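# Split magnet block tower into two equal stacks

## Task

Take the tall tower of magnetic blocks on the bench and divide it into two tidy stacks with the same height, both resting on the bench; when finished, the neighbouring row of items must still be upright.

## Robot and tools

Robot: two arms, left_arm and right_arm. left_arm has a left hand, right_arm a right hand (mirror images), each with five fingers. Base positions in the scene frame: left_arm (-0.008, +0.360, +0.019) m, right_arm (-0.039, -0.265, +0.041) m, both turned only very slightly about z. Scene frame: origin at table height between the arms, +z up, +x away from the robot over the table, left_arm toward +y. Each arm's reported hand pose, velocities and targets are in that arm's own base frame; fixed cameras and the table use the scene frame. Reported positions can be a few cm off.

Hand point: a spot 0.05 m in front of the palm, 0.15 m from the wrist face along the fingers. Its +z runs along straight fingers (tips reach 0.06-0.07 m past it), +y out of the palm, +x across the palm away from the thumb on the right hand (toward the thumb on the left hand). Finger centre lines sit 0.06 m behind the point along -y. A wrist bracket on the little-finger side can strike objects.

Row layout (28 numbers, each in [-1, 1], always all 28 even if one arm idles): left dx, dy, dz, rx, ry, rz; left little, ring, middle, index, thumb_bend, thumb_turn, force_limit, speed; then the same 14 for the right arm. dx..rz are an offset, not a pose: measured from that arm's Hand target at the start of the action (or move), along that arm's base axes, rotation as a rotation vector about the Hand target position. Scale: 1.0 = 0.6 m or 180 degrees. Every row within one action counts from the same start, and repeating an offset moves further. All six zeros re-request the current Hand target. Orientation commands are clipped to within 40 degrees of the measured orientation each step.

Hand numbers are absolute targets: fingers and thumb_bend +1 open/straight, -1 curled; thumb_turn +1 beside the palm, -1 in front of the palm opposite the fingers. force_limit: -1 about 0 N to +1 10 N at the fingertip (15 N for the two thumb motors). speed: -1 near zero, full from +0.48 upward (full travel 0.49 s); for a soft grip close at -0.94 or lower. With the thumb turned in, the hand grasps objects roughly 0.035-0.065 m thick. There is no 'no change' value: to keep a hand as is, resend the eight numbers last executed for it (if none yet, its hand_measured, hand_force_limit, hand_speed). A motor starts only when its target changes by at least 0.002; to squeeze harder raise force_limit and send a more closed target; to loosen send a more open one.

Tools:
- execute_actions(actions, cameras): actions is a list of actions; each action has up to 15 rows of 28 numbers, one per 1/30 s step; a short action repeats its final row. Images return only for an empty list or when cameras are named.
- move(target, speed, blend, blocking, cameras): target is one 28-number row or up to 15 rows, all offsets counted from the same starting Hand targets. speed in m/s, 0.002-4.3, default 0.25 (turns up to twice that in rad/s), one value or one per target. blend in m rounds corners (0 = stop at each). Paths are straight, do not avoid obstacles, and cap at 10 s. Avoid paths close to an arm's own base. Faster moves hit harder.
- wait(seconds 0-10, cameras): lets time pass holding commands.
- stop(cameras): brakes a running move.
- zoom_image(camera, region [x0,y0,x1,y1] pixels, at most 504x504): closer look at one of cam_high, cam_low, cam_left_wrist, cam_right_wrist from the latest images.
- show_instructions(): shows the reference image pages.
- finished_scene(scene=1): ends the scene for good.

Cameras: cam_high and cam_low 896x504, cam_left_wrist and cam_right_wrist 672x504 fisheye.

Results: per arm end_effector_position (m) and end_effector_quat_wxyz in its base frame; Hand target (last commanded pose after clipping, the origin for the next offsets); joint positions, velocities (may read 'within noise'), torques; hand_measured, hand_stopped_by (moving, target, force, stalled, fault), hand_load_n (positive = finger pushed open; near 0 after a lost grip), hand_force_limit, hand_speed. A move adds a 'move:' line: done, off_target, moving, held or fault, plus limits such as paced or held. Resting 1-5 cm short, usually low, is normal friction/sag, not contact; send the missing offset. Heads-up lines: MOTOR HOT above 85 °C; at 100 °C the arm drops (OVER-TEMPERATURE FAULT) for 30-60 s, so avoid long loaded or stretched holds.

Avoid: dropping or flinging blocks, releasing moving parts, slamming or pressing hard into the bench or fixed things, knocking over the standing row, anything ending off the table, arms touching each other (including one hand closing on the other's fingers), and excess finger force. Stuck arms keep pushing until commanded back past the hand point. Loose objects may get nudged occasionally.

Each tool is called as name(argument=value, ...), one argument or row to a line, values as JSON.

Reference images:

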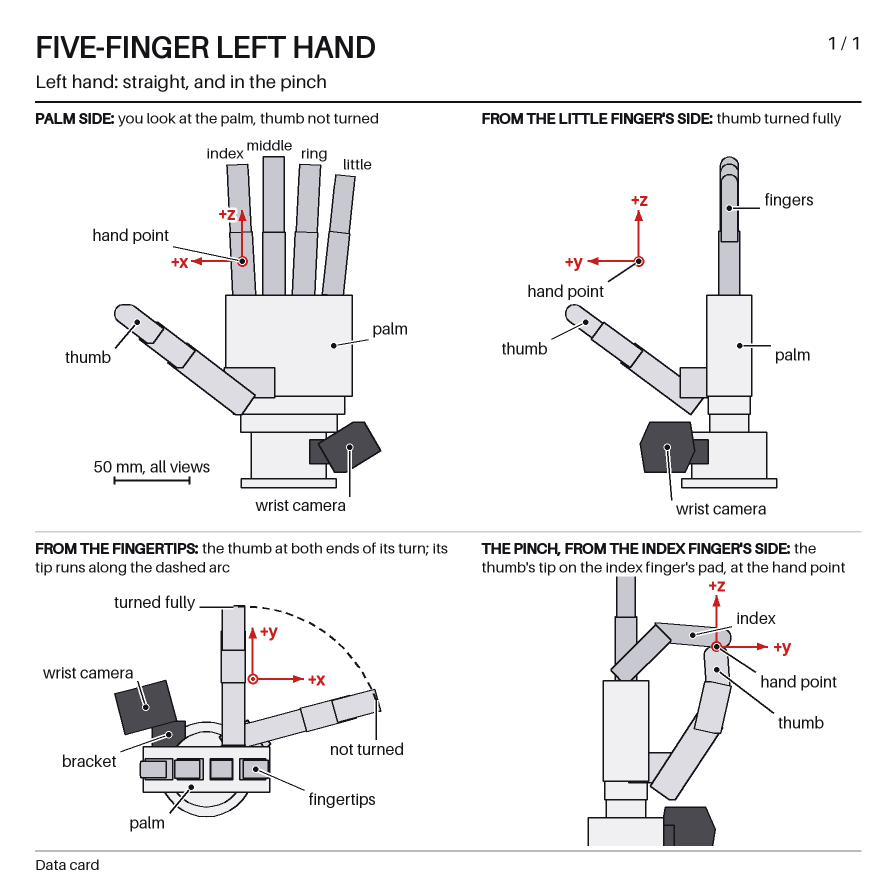

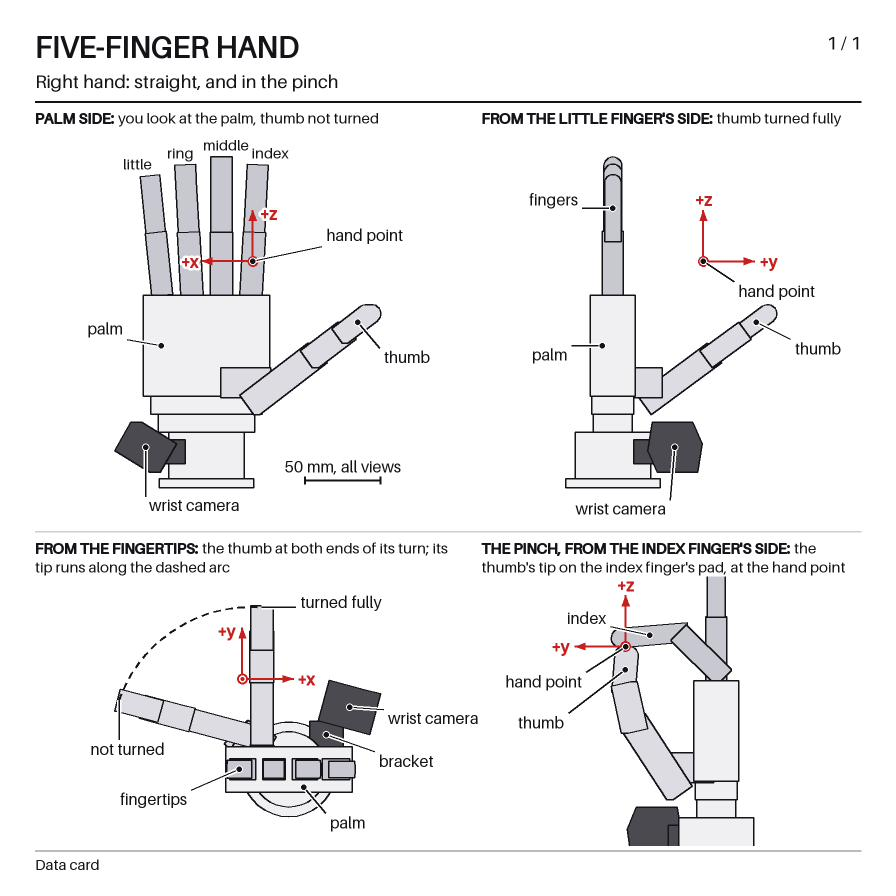

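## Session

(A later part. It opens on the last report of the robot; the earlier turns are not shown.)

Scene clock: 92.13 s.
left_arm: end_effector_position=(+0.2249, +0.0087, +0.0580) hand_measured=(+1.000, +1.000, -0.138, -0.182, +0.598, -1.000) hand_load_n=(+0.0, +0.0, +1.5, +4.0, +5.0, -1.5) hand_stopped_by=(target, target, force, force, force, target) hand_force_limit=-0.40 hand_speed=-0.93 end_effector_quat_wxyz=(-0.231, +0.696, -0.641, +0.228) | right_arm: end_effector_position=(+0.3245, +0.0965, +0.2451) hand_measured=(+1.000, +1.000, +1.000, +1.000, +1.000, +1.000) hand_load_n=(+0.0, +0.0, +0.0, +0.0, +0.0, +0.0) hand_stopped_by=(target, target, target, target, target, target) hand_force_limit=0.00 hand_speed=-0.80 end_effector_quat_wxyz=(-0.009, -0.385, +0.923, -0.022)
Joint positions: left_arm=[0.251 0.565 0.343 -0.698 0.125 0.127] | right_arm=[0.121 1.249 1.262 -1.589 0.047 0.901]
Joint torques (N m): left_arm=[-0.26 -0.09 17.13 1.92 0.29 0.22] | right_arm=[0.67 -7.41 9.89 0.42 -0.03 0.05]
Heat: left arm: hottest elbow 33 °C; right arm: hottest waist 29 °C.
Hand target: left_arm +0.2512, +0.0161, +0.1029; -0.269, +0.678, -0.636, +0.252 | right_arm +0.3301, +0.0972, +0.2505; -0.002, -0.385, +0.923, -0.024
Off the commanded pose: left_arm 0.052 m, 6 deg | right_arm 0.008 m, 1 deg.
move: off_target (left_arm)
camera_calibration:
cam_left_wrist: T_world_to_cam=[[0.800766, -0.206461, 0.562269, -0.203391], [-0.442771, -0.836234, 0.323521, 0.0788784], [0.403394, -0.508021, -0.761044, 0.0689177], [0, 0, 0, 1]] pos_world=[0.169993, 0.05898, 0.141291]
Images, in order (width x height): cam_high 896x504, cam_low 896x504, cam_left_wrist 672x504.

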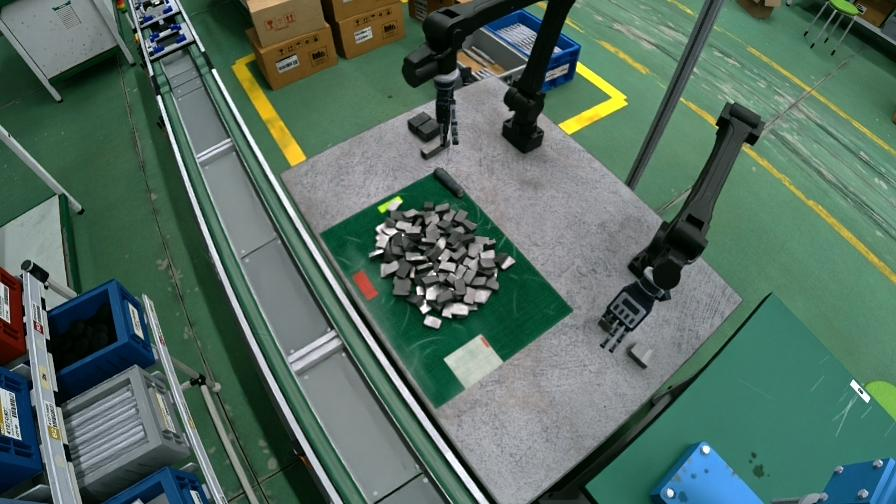

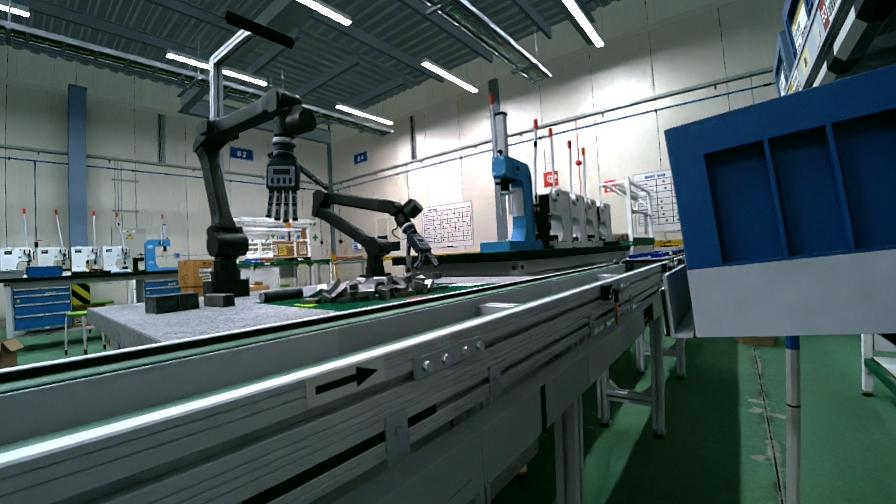

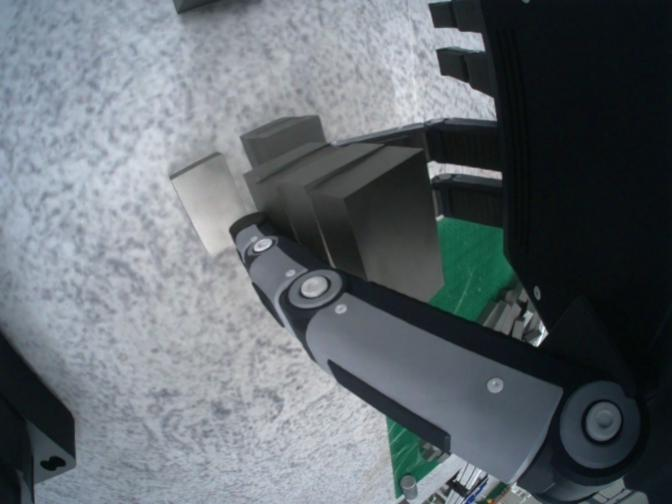

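move(
  target=[0.008,0,0.1,0.0069,-0.0269,0,1,1,-0.7,-0.7,0.2,-1,-0.4,-0.93,0,0,0,0,0,0,1,1,1,1,1,1,0,-0.8],
  speed=0.08,
  cameras=["cam_low","cam_left_wrist","cam_high"],
)

zoom_image(
  camera="cam_low",
  region=[400, 235, 450, 285],
)

zoom_image(
  camera="cam_high",
  region=[580, 290, 670, 380],
)

Scene clock: 95.83 s.
left_arm: end_effector_position=(+0.2356, +0.0119, +0.1151) hand_measured=(+1.000, +1.000, -0.138, -0.182, +0.598, -1.000) hand_load_n=(+0.0, +0.0, +1.5, +4.0, +5.0, -1.0) hand_stopped_by=(target, target, force, force, force, target) hand_force_limit=-0.40 hand_speed=-0.93 end_effector_quat_wxyz=(-0.265, +0.683, -0.633, +0.249) | right_arm: end_effector_position=(+0.3245, +0.0965, +0.2451) hand_measured=(+1.000, +1.000, +1.000, +1.000, +1.000, +1.000) hand_load_n=(+0.0, +0.0, +0.0, +0.0, +0.0, +0.0) hand_stopped_by=(target, target, target, target, target, target) hand_force_limit=0.00 hand_speed=-0.80 end_effector_quat_wxyz=(-0.009, -0.385, +0.923, -0.022)
Joint positions: left_arm=[0.251 0.489 0.45 -0.796 0.123 0.127] | right_arm=[0.121 1.249 1.262 -1.589 0.047 0.901]
Joint torques (N m): left_arm=[-0.38 0.15 17.58 2.11 0.22 0.19] | right_arm=[0.56 -7.41 9.89 0.38 -0.03 0.06]
Heat: left arm: hottest elbow 33 °C; right arm: hottest waist 29 °C.
Hand target: left_arm +0.2561, +0.0161, +0.1629; -0.303, +0.664, -0.626, +0.274 | right_arm +0.3301, +0.0972, +0.2505; -0.002, -0.385, +0.923, -0.024
Off the commanded pose: left_arm 0.052 m, 6 deg | right_arm 0.008 m, 1 deg.
move: off_target (left_arm)
camera_calibration:
cam_left_wrist: T_world_to_cam=[[0.752332, -0.218994, 0.62132, -0.238709], [-0.465898, -0.843665, 0.266775, 0.0799068], [0.465764, -0.490174, -0.736745, 0.0919893], [0, 0, 0, 1]] pos_world=[0.173972, 0.0602295, 0.19477]
Images, in order (width x height): cam_high 896x504, cam_low 896x504, cam_left_wrist 672x504.

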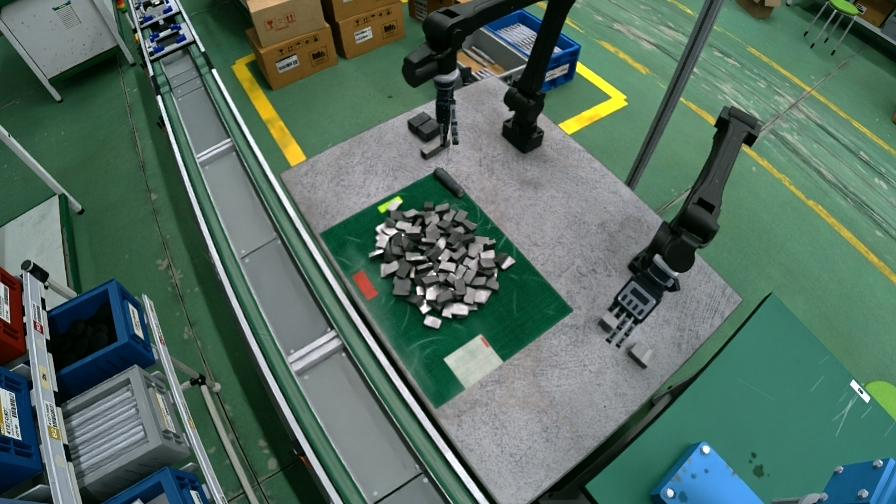

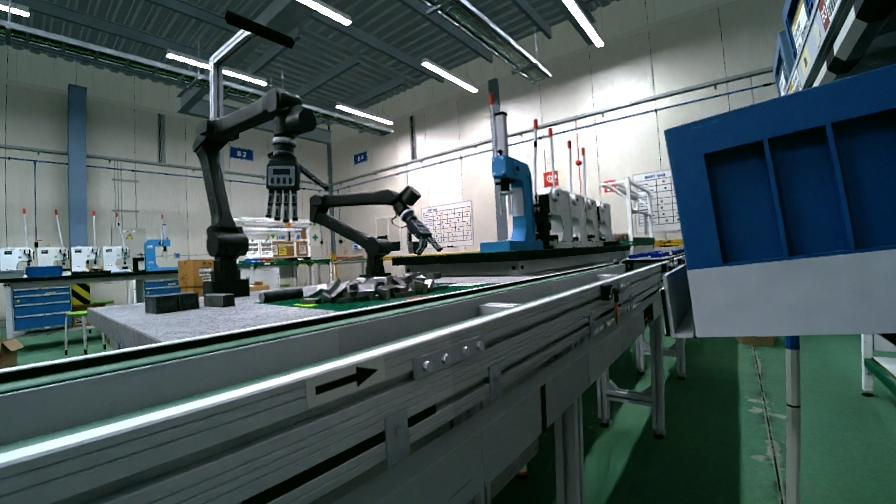

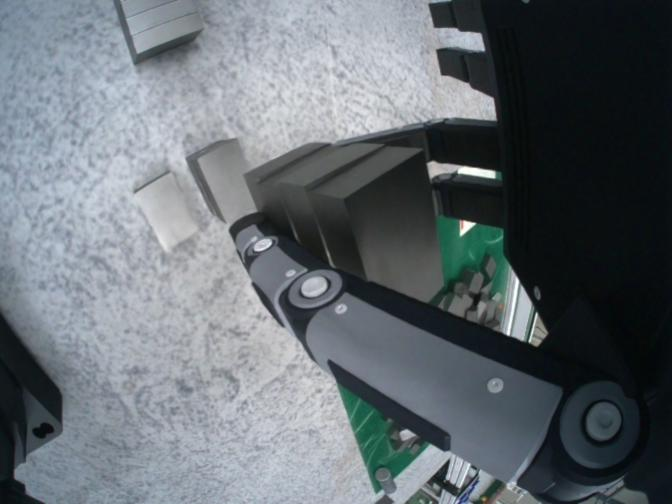

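Scaled by 10.080 from the camera's 896x504 image, which has a finer 1280x720 frame.

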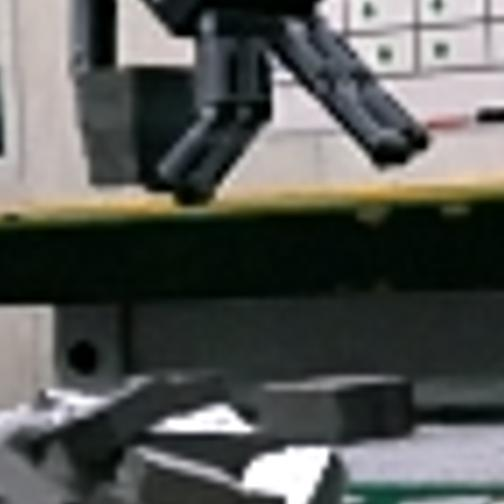

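Scaled by 5.600 from the camera's 896x504 image, which has a finer 1280x720 frame.

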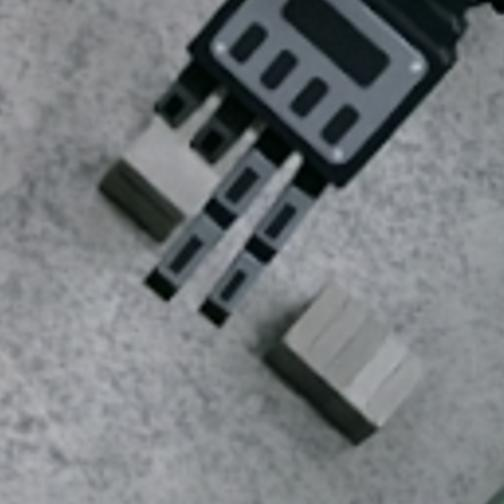

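zoom_image(
  camera="cam_left_wrist",
  region=[125, 120, 265, 260],
)

zoom_image(
  camera="cam_left_wrist",
  region=[235, 120, 455, 310],
)

Scaled by 3.600 from the camera's 672x504 image, which has a finer 960x720 frame.

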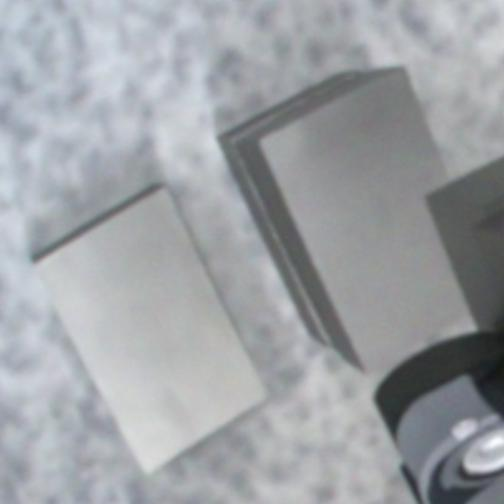

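Scaled by 2.291 from the camera's 672x504 image, which has a finer 960x720 frame.

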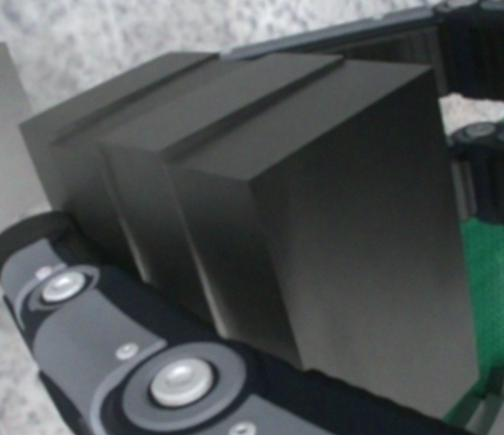

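move(
  target=[
    [-0.0112,-0.1768,0,-0.0069,0.0269,0,1,1,-0.7,-0.7,0.2,-1,-0.4,-0.93,0,0,0,0,0,0,1,1,1,1,1,1,0,-0.8],
    [-0.0112,-0.1768,-0.18,-0.0069,0.0269,0,1,1,-0.7,-0.7,0.2,-1,-0.4,-0.93,0,0,0,0,0,0,1,1,1,1,1,1,0,-0.8],
  ],
  speed=0.1,
  cameras=["cam_low","cam_left_wrist","cam_high"],
)

zoom_image(
  camera="cam_low",
  region=[380, 235, 450, 305],
)

zoom_image(
  camera="cam_high",
  region=[560, 260, 670, 380],
)

Scene clock: 103.07 s.
left_arm: end_effector_position=(+0.2346, -0.0818, +0.0399) hand_measured=(+1.000, +1.000, -0.138, -0.182, +0.598, -1.000) hand_load_n=(+0.0, +0.0, +1.5, +4.0, +5.0, -1.0) hand_stopped_by=(target, target, force, force, force, target) hand_force_limit=-0.40 hand_speed=-0.93 end_effector_quat_wxyz=(-0.261, +0.677, -0.649, +0.228) | right_arm: end_effector_position=(+0.3245, +0.0965, +0.2451) hand_measured=(+1.000, +1.000, +1.000, +1.000, +1.000, +1.000) hand_load_n=(+0.0, +0.0, +0.0, -0.5, +0.0, +0.0) hand_stopped_by=(target, target, target, target, target, target) hand_force_limit=0.00 hand_speed=-0.80 end_effector_quat_wxyz=(-0.009, -0.385, +0.923, -0.022)
Joint positions: left_arm=[-0.377 0.639 0.306 -0.584 -0.297 -0.319] | right_arm=[0.121 1.249 1.262 -1.589 0.047 0.901]
Joint torques (N m): left_arm=[-0.56 -0.21 11.54 3.08 -0.22 -0.05] | right_arm=[0.67 -7.3 9.94 0.4 -0.02 0.05]
Heat: left arm: hottest elbow 34 °C; right arm: hottest waist 29 °C.
Hand target: left_arm +0.2493, -0.0900, +0.0548; -0.269, +0.678, -0.636, +0.252 | right_arm +0.3301, +0.0972, +0.2505; -0.002, -0.385, +0.923, -0.024
Off the commanded pose: left_arm 0.023 m, 3 deg | right_arm 0.008 m, 1 deg.
move: off_target (left_arm)
camera_calibration:
cam_left_wrist: T_world_to_cam=[[0.770456, -0.253455, 0.584942, -0.217321], [-0.472486, -0.843018, 0.257055, 0.0224589], [0.427965, -0.474427, -0.769263, 0.00260677], [0, 0, 0, 1]] pos_world=[0.176932, -0.0349111, 0.123352]
Images, in order (width x height): cam_high 896x504, cam_low 896x504, cam_left_wrist 672x504.

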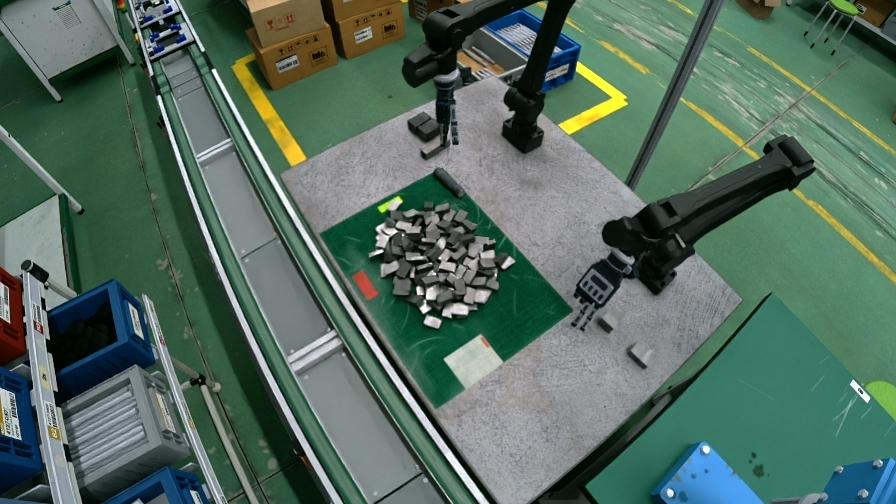

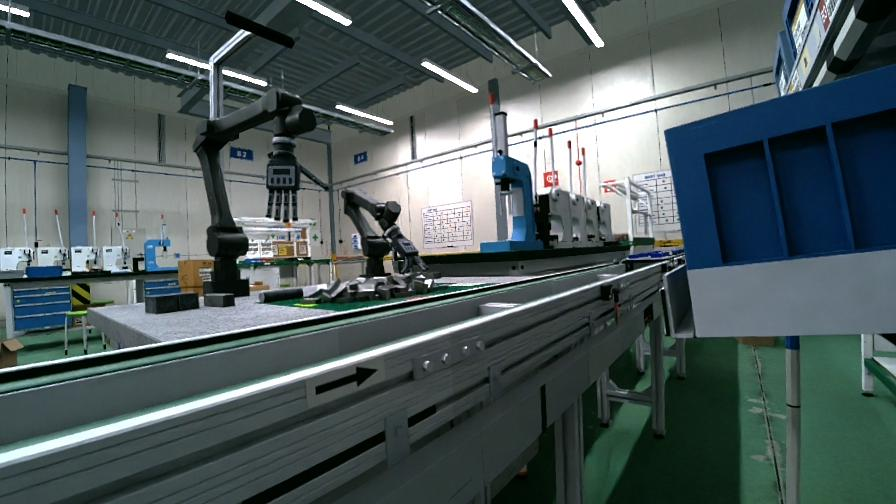

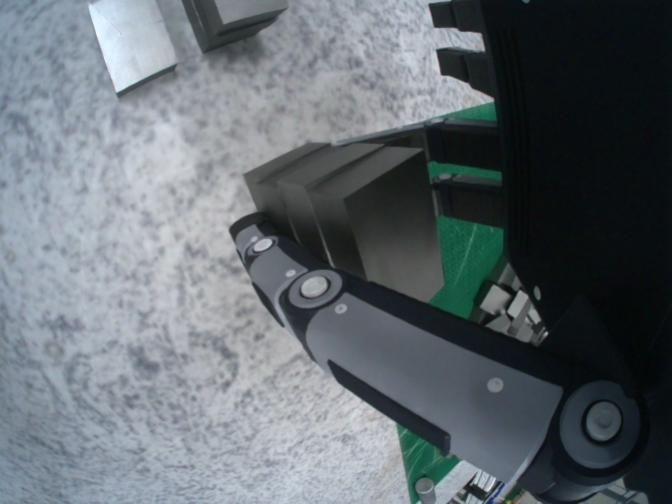

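Scaled by 7.200 from the camera's 896x504 image, which has a finer 1280x720 frame.

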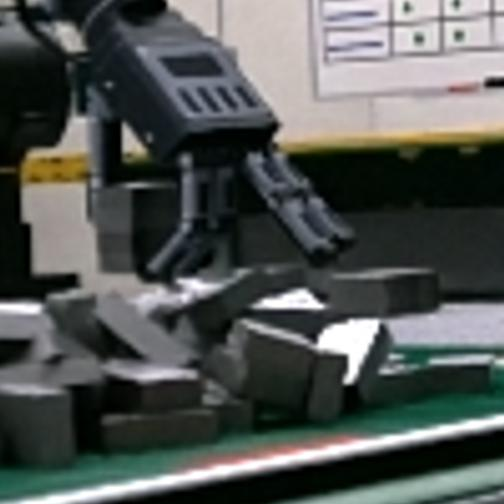

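Scaled by 4.200 from the camera's 896x504 image, which has a finer 1280x720 frame.

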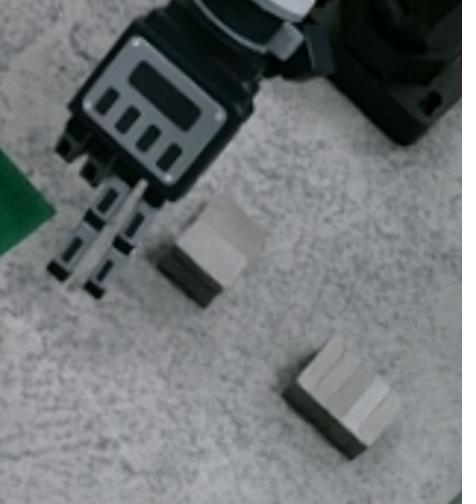

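move(
  target=[0.008,0,-0.05,-0.0127,-0.0115,0.0052,1,1,-0.7,-0.7,0.2,-1,-0.4,-0.93,0,0,0,0,0,0,1,1,1,1,1,1,0,-0.8],
  speed=0.1,
  cameras=["cam_low","cam_left_wrist"],
)

zoom_image(
  camera="cam_low",
  region=[380, 245, 440, 305],
)

Scene clock: 105.87 s.
left_arm: end_effector_position=(+0.2376, -0.0846, +0.0109) hand_measured=(+1.000, +1.000, -0.138, -0.182, +0.598, -1.000) hand_load_n=(+0.0, +0.0, +1.5, +4.0, +5.0, -1.0) hand_stopped_by=(target, target, force, force, force, target) hand_force_limit=-0.40 hand_speed=-0.93 end_effector_quat_wxyz=(-0.263, +0.678, -0.638, +0.252) | right_arm: end_effector_position=(+0.3245, +0.0965, +0.2451) hand_measured=(+1.000, +1.000, +1.000, +1.000, +1.000, +1.000) hand_load_n=(+0.0, +0.0, +0.0, +0.5, +0.0, +0.0) hand_stopped_by=(target, target, target, target, target, target) hand_force_limit=0.00 hand_speed=-0.80 end_effector_quat_wxyz=(-0.009, -0.385, +0.923, -0.022)
Joint positions: left_arm=[-0.368 0.678 0.217 -0.409 -0.28 -0.326] | right_arm=[0.121 1.249 1.262 -1.589 0.047 0.901]
Joint torques (N m): left_arm=[0.62 0.03 10.96 3.33 0 -0.08] | right_arm=[0.56 -7.41 9.91 0.39 -0.02 0.06]
Heat: left arm: hottest elbow 34 °C; right arm: hottest elbow 30 °C.
Hand target: left_arm +0.2542, -0.0900, +0.0250; -0.269, +0.684, -0.620, +0.275 | right_arm +0.3301, +0.0972, +0.2505; -0.002, -0.385, +0.923, -0.024
Off the commanded pose: left_arm 0.022 m, 3 deg | right_arm 0.008 m, 1 deg.
move: off_target (left_arm)
camera_calibration:
cam_left_wrist: T_world_to_cam=[[0.748025, -0.229955, 0.622559, -0.196453], [-0.479521, -0.835782, 0.267446, 0.0312034], [0.458823, -0.498587, -0.735454, -0.0320659], [0, 0, 0, 1]] pos_world=[0.176627, -0.0350839, 0.0903756]
Images, in order (width x height): cam_low 896x504, cam_left_wrist 672x504.

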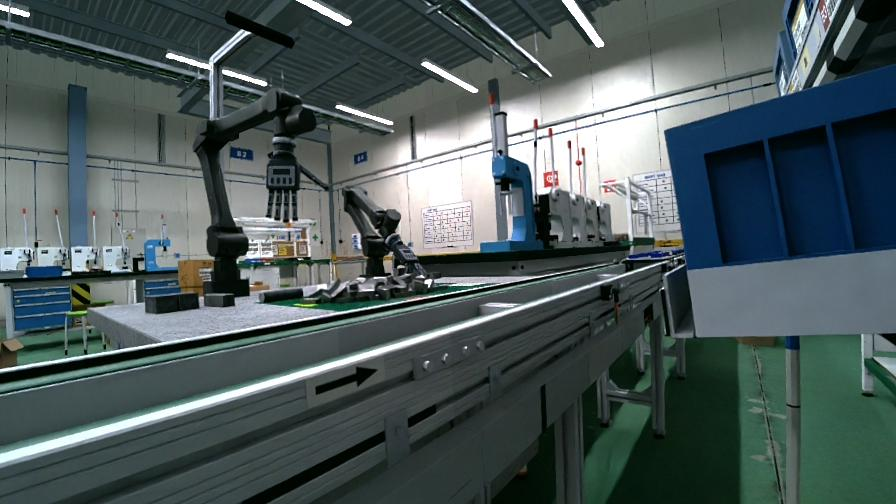

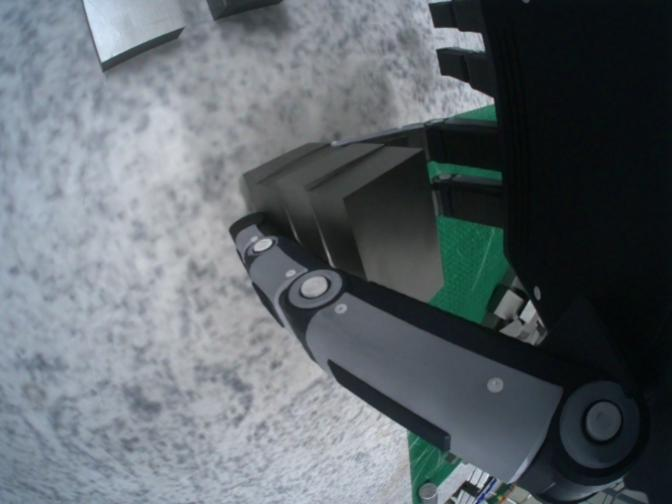

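Scaled by 8.400 from the camera's 896x504 image, which has a finer 1280x720 frame.

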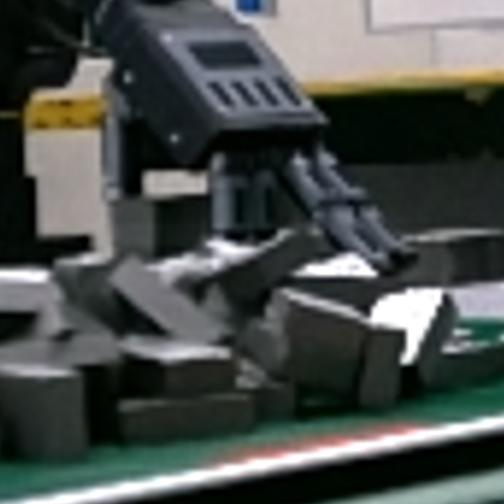

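move(
  target=[0.001,0,-0.0225,0,0,0,1,1,-0.7,-0.7,0.2,-1,-0.4,-0.93,0,0,0,0,0,0,1,1,1,1,1,1,0,-0.8],
  speed=0.05,
  cameras=["cam_left_wrist","cam_high"],
)

zoom_image(
  camera="cam_left_wrist",
  region=[195, 100, 355, 290],
)

Scene clock: 107.33 s.
left_arm: end_effector_position=(+0.2393, -0.0851, +0.0070) hand_measured=(+1.000, +1.000, -0.140, -0.184, +0.600, -1.000) hand_load_n=(+0.0, +0.0, -16.5, +0.5, +10.5, +3.0) hand_stopped_by=(target, target, force, force, force, target) hand_force_limit=-0.40 hand_speed=-0.93 end_effector_quat_wxyz=(-0.263, +0.678, -0.637, +0.254) | right_arm: end_effector_position=(+0.3245, +0.0965, +0.2451) hand_measured=(+1.000, +1.000, +1.000, +1.000, +1.000, +1.000) hand_load_n=(+0.0, +0.0, +0.5, +0.0, +0.0, +0.0) hand_stopped_by=(target, target, target, target, target, target) hand_force_limit=0.00 hand_speed=-0.80 end_effector_quat_wxyz=(-0.009, -0.385, +0.923, -0.022)
Joint positions: left_arm=[-0.367 0.697 0.209 -0.378 -0.279 -0.326] | right_arm=[0.121 1.249 1.262 -1.589 0.047 0.901]
Joint torques (N m): left_arm=[0.79 1.26 9.07 4.7 0.05 -0.05] | right_arm=[0.67 -7.47 9.87 0.36 -0.03 0.05]
Heat: left arm: hottest elbow 34 °C; right arm: hottest elbow 30 °C.
Hand target: left_arm +0.2548, -0.0900, +0.0114; -0.269, +0.684, -0.620, +0.275 | right_arm +0.3301, +0.0972, +0.2505; -0.002, -0.385, +0.923, -0.024
Off the commanded pose: left_arm 0.017 m, 3 deg | right_arm 0.008 m, 1 deg.
move: off_target (left_arm)
camera_calibration:
cam_left_wrist: T_world_to_cam=[[0.745982, -0.228544, 0.625523, -0.194854], [-0.480025, -0.83558, 0.267174, 0.0327001], [0.461613, -0.499573, -0.733034, -0.0367873], [0, 0, 0, 1]] pos_world=[0.178036, -0.0355871, 0.0861827]
Images, in order (width x height): cam_high 896x504, cam_left_wrist 672x504.

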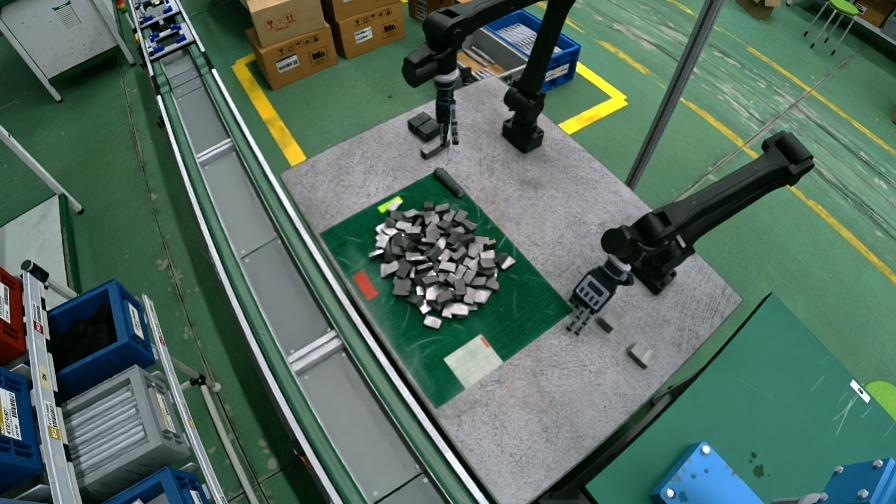

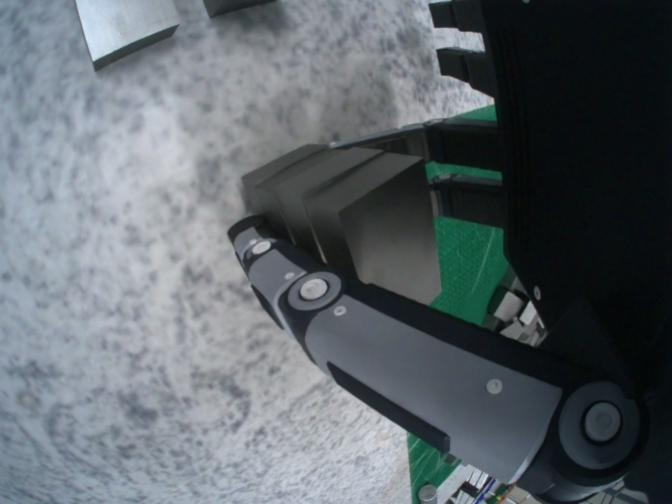

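Scaled by 2.653 from the camera's 672x504 image, which has a finer 960x720 frame.

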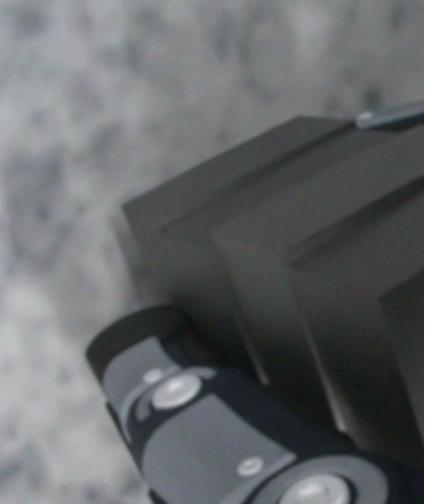

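move(
  target=[-0.001,0,0.017,0,0,0,1,1,-0.7,-0.7,0.2,-1,-0.4,-0.93,0,0,0,0,0,0,1,1,1,1,1,1,0,-0.8],
  speed=0.05,
  cameras=["cam_left_wrist","cam_low"],
)

zoom_image(
  camera="cam_left_wrist",
  region=[195, 100, 455, 320],
)

zoom_image(
  camera="cam_low",
  region=[380, 245, 440, 305],
)

Scene clock: 126.77 s.
left_arm: end_effector_position=(+0.2388, -0.0849, +0.0075) hand_measured=(+1.000, +1.000, -0.140, -0.184, +0.600, -1.000) hand_load_n=(+0.0, +0.0, -12.0, +1.5, +9.0, +2.0) hand_stopped_by=(target, target, force, force, force, target) hand_force_limit=-0.40 hand_speed=-0.93 end_effector_quat_wxyz=(-0.263, +0.678, -0.637, +0.254) | right_arm: end_effector_position=(+0.3245, +0.0965, +0.2451) hand_measured=(+1.000, +1.000, +1.000, +1.000, +1.000, +1.000) hand_load_n=(+0.0, +0.0, +0.0, +0.0, +0.0, +0.0) hand_stopped_by=(target, target, target, target, target, target) hand_force_limit=0.00 hand_speed=-0.80 end_effector_quat_wxyz=(-0.009, -0.385, +0.923, -0.022)
Joint positions: left_arm=[-0.367 0.692 0.209 -0.383 -0.279 -0.326] | right_arm=[0.121 1.249 1.262 -1.589 0.047 0.901]
Joint torques (N m): left_arm=[0.5 -0.09 11 2.76 -0.01 -0.09] | right_arm=[0.62 -7.41 9.89 0.36 -0.02 0.05]
Heat: left arm: hottest elbow 32 °C; right arm: hottest elbow 30 °C.
Hand target: left_arm +0.2542, -0.0900, +0.0216; -0.269, +0.684, -0.620, +0.275 | right_arm +0.3301, +0.0972, +0.2505; -0.002, -0.385, +0.923, -0.024
Off the commanded pose: left_arm 0.021 m, 3 deg | right_arm 0.008 m, 1 deg.
move: off_target (left_arm)
camera_calibration:
cam_left_wrist: T_world_to_cam=[[0.745716, -0.22844, 0.625878, -0.194729], [-0.480135, -0.835539, 0.267103, 0.0325207], [0.461928, -0.499689, -0.732757, -0.0361742], [0, 0, 0, 1]] pos_world=[0.177537, -0.0353874, 0.0866834]
Images, in order (width x height): cam_low 896x504, cam_left_wrist 672x504.

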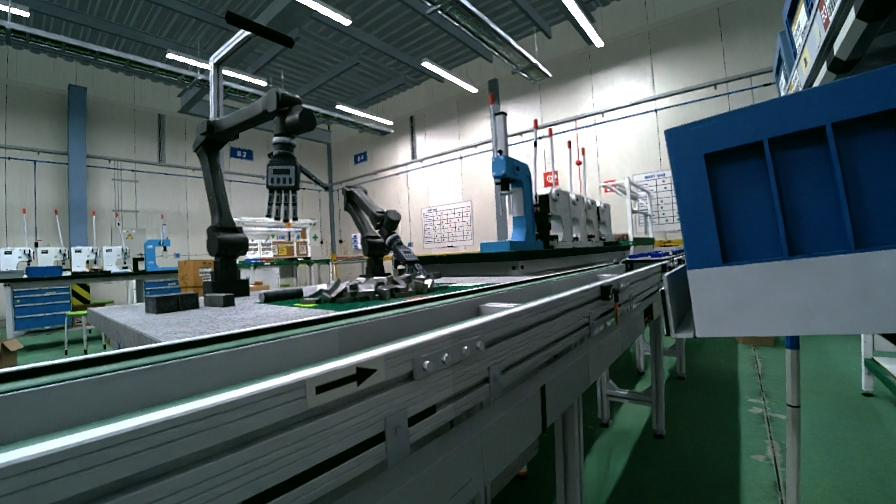

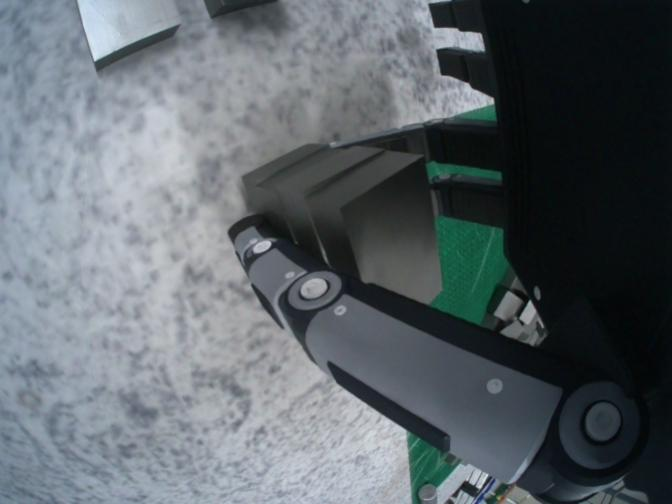

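Scaled by 1.938 from the camera's 672x504 image, which has a finer 960x720 frame.

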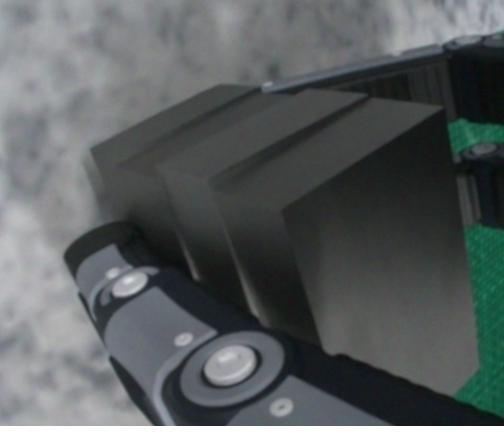

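Scaled by 8.400 from the camera's 896x504 image, which has a finer 1280x720 frame.

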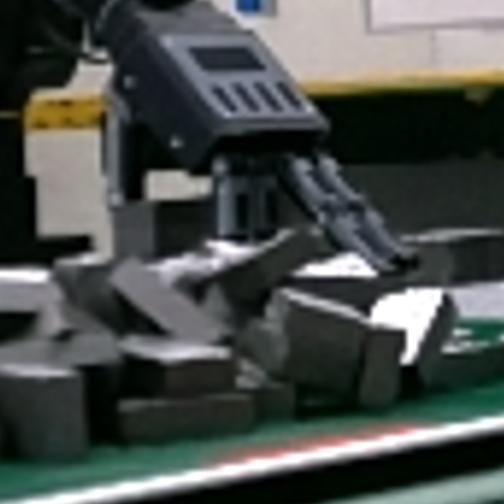

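move(
  target=[
    [0,0,0.1,0,0,0,1,1,-0.7,-0.7,0.2,-1,-0.4,-0.93,0,0,0,0,0,0,1,1,1,1,1,1,0,-0.8],
    [0,0,0.005,0,0,0,1,1,-0.7,-0.7,0.2,-1,-0.4,-0.93,0,0,0,0,0,0,1,1,1,1,1,1,0,-0.8],
  ],
  speed=0.12,
  cameras=["cam_left_wrist","cam_low"],
)

zoom_image(
  camera="cam_left_wrist",
  region=[195, 100, 455, 320],
)

Scene clock: 134.30 s.
left_arm: end_effector_position=(+0.2372, -0.0843, +0.0100) hand_measured=(+1.000, +1.000, -0.138, -0.182, +0.598, -1.000) hand_load_n=(+0.0, +0.0, +2.0, +3.5, +5.5, -0.5) hand_stopped_by=(target, target, force, force, force, target) hand_force_limit=-0.40 hand_speed=-0.93 end_effector_quat_wxyz=(-0.262, +0.680, -0.637, +0.252) | right_arm: end_effector_position=(+0.3245, +0.0965, +0.2451) hand_measured=(+1.000, +1.000, +1.000, +1.000, +1.000, +1.000) hand_load_n=(+0.0, +0.0, +0.0, -0.5, +0.0, +0.0) hand_stopped_by=(target, target, target, target, target, target) hand_force_limit=0.00 hand_speed=-0.80 end_effector_quat_wxyz=(-0.009, -0.385, +0.923, -0.022)
Joint positions: left_arm=[-0.366 0.679 0.215 -0.408 -0.278 -0.329] | right_arm=[0.121 1.249 1.262 -1.589 0.047 0.901]
Joint torques (N m): left_arm=[0.32 -0.21 11.08 3.33 -0.03 -0.01] | right_arm=[0.73 -7.65 9.91 0.36 -0.02 0.05]
Heat: left arm: hottest elbow 33 °C; right arm: hottest elbow 30 °C.
Hand target: left_arm +0.2541, -0.0900, +0.0246; -0.269, +0.684, -0.620, +0.275 | right_arm +0.3301, +0.0972, +0.2505; -0.002, -0.385, +0.923, -0.024
Off the commanded pose: left_arm 0.023 m, 3 deg | right_arm 0.008 m, 1 deg.
move: off_target (left_arm)
camera_calibration:
cam_left_wrist: T_world_to_cam=[[0.749811, -0.226101, 0.621821, -0.195671], [-0.476533, -0.836525, 0.270448, 0.030596], [0.45902, -0.499103, -0.734981, -0.032539], [0, 0, 0, 1]] pos_world=[0.176232, -0.0348875, 0.0894821]
Images, in order (width x height): cam_low 896x504, cam_left_wrist 672x504.

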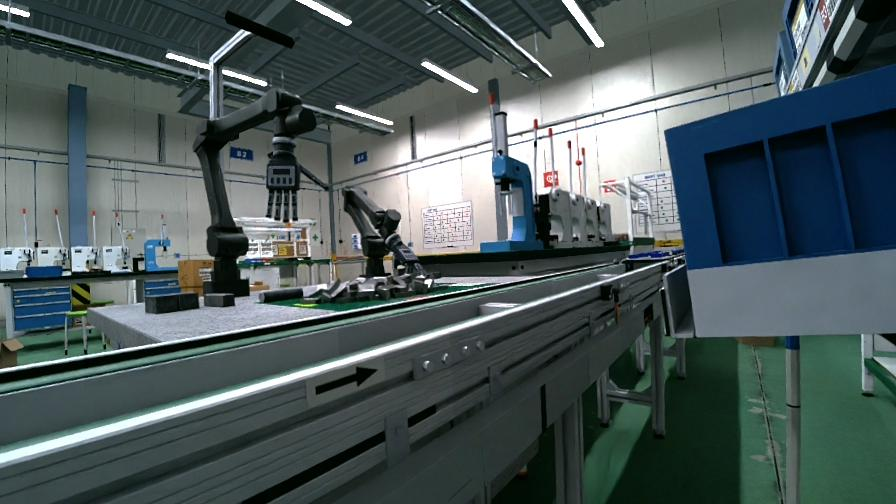

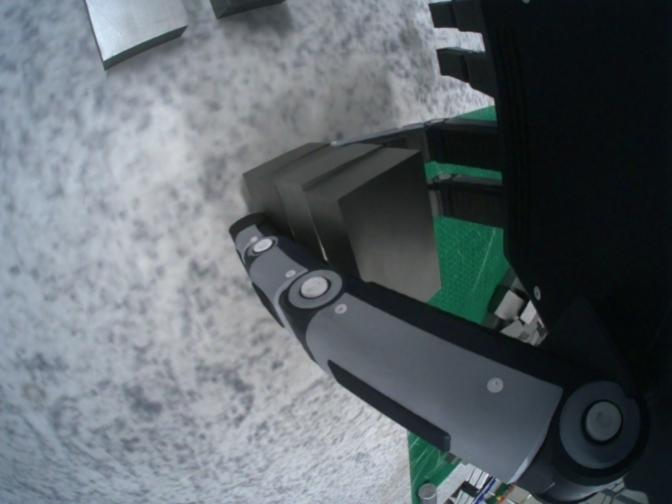

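Scaled by 1.938 from the camera's 672x504 image, which has a finer 960x720 frame.

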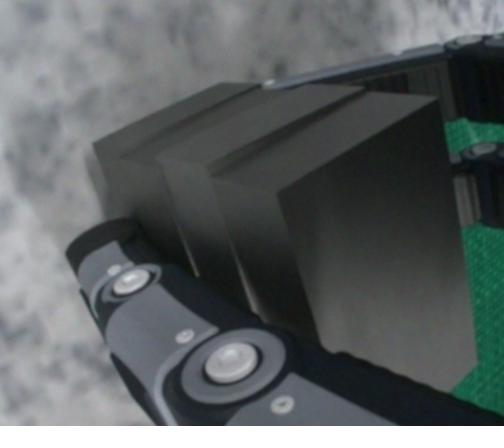

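move(
  target=[
    [0,0,-0.0042,0,0,0,1,1,-0.7,-0.7,0.2,-1,-0.4,-0.93,0,0,0,0,0,0,1,1,1,1,1,1,0,-0.8],
    [0,0,-0.0042,0,0,0,1,1,-0.07,-0.11,0.66,-1,-0.4,-0.975,0,0,0,0,0,0,1,1,1,1,1,1,0,-0.8],
  ],
  speed=0.05,
  cameras=["cam_left_wrist","cam_low"],
)

zoom_image(
  camera="cam_left_wrist",
  region=[195, 100, 455, 320],
)

Scene clock: 138.33 s.
left_arm: end_effector_position=(+0.2431, -0.0868, +0.0122) hand_measured=(+1.000, +1.000, -0.070, -0.110, +0.660, -1.000) hand_load_n=(+0.0, +0.0, +0.0, +0.0, +0.0, +0.0) hand_stopped_by=(target, target, target, target, moving, target) hand_force_limit=-0.40 hand_speed=-0.97 end_effector_quat_wxyz=(-0.265, +0.679, -0.633, +0.261) | right_arm: end_effector_position=(+0.3245, +0.0965, +0.2451) hand_measured=(+1.000, +1.000, +1.000, +1.000, +1.000, +1.000) hand_load_n=(+0.0, +0.0, +0.0, +0.0, +0.0, +0.0) hand_stopped_by=(target, target, target, target, target, target) hand_force_limit=0.00 hand_speed=-0.80 end_effector_quat_wxyz=(-0.009, -0.385, +0.923, -0.022)
Joint positions: left_arm=[-0.366 0.689 0.215 -0.377 -0.277 -0.331] | right_arm=[0.121 1.249 1.262 -1.589 0.047 0.901]
Joint torques (N m): left_arm=[0.32 0.21 10.52 2.56 -0.02 -0.01] | right_arm=[0.67 -7.41 9.89 0.39 -0.03 0.05]
Heat: left arm: hottest elbow 32 °C; right arm: hottest elbow 30 °C.
Hand target: left_arm +0.2541, -0.0901, +0.0221; -0.269, +0.684, -0.620, +0.275 | right_arm +0.3301, +0.0972, +0.2505; -0.002, -0.385, +0.923, -0.024
Off the commanded pose: left_arm 0.015 m, 2 deg | right_arm 0.008 m, 1 deg.
move: off_target (left_arm); target 2's new numbers were sent with left_arm's hand 0.020 m and 3 deg from that target
camera_calibration:
cam_left_wrist: T_world_to_cam=[[0.737574, -0.219033, 0.638756, -0.198637], [-0.480686, -0.834666, 0.268838, 0.0319977], [0.474263, -0.505329, -0.720914, -0.0391933], [0, 0, 0, 1]] pos_world=[0.180479, -0.0366064, 0.0900236]
Images, in order (width x height): cam_low 896x504, cam_left_wrist 672x504.

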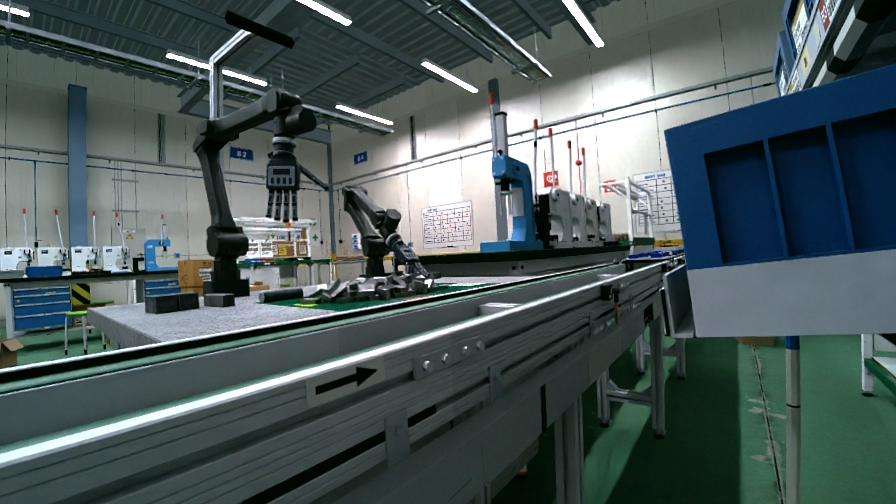

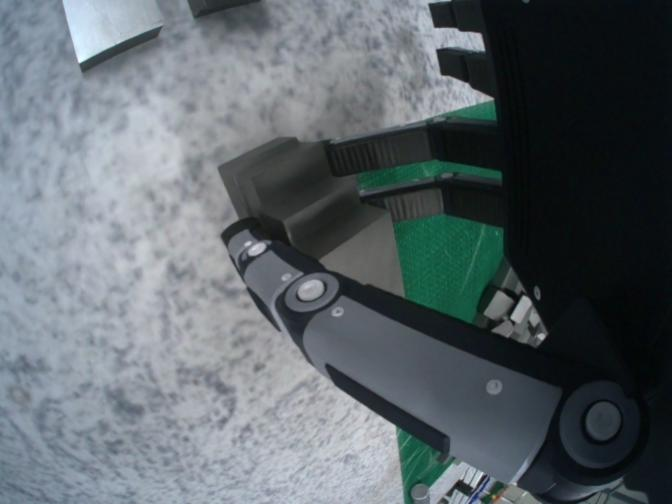

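Scaled by 1.938 from the camera's 672x504 image, which has a finer 960x720 frame.

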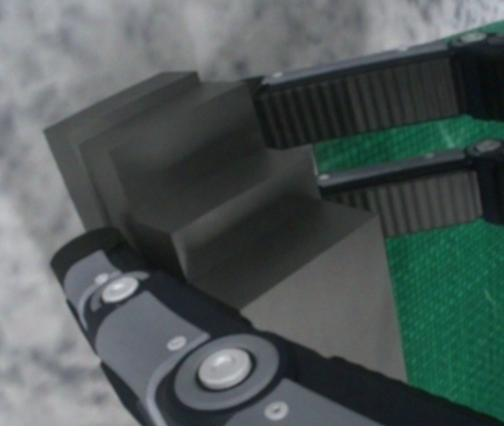

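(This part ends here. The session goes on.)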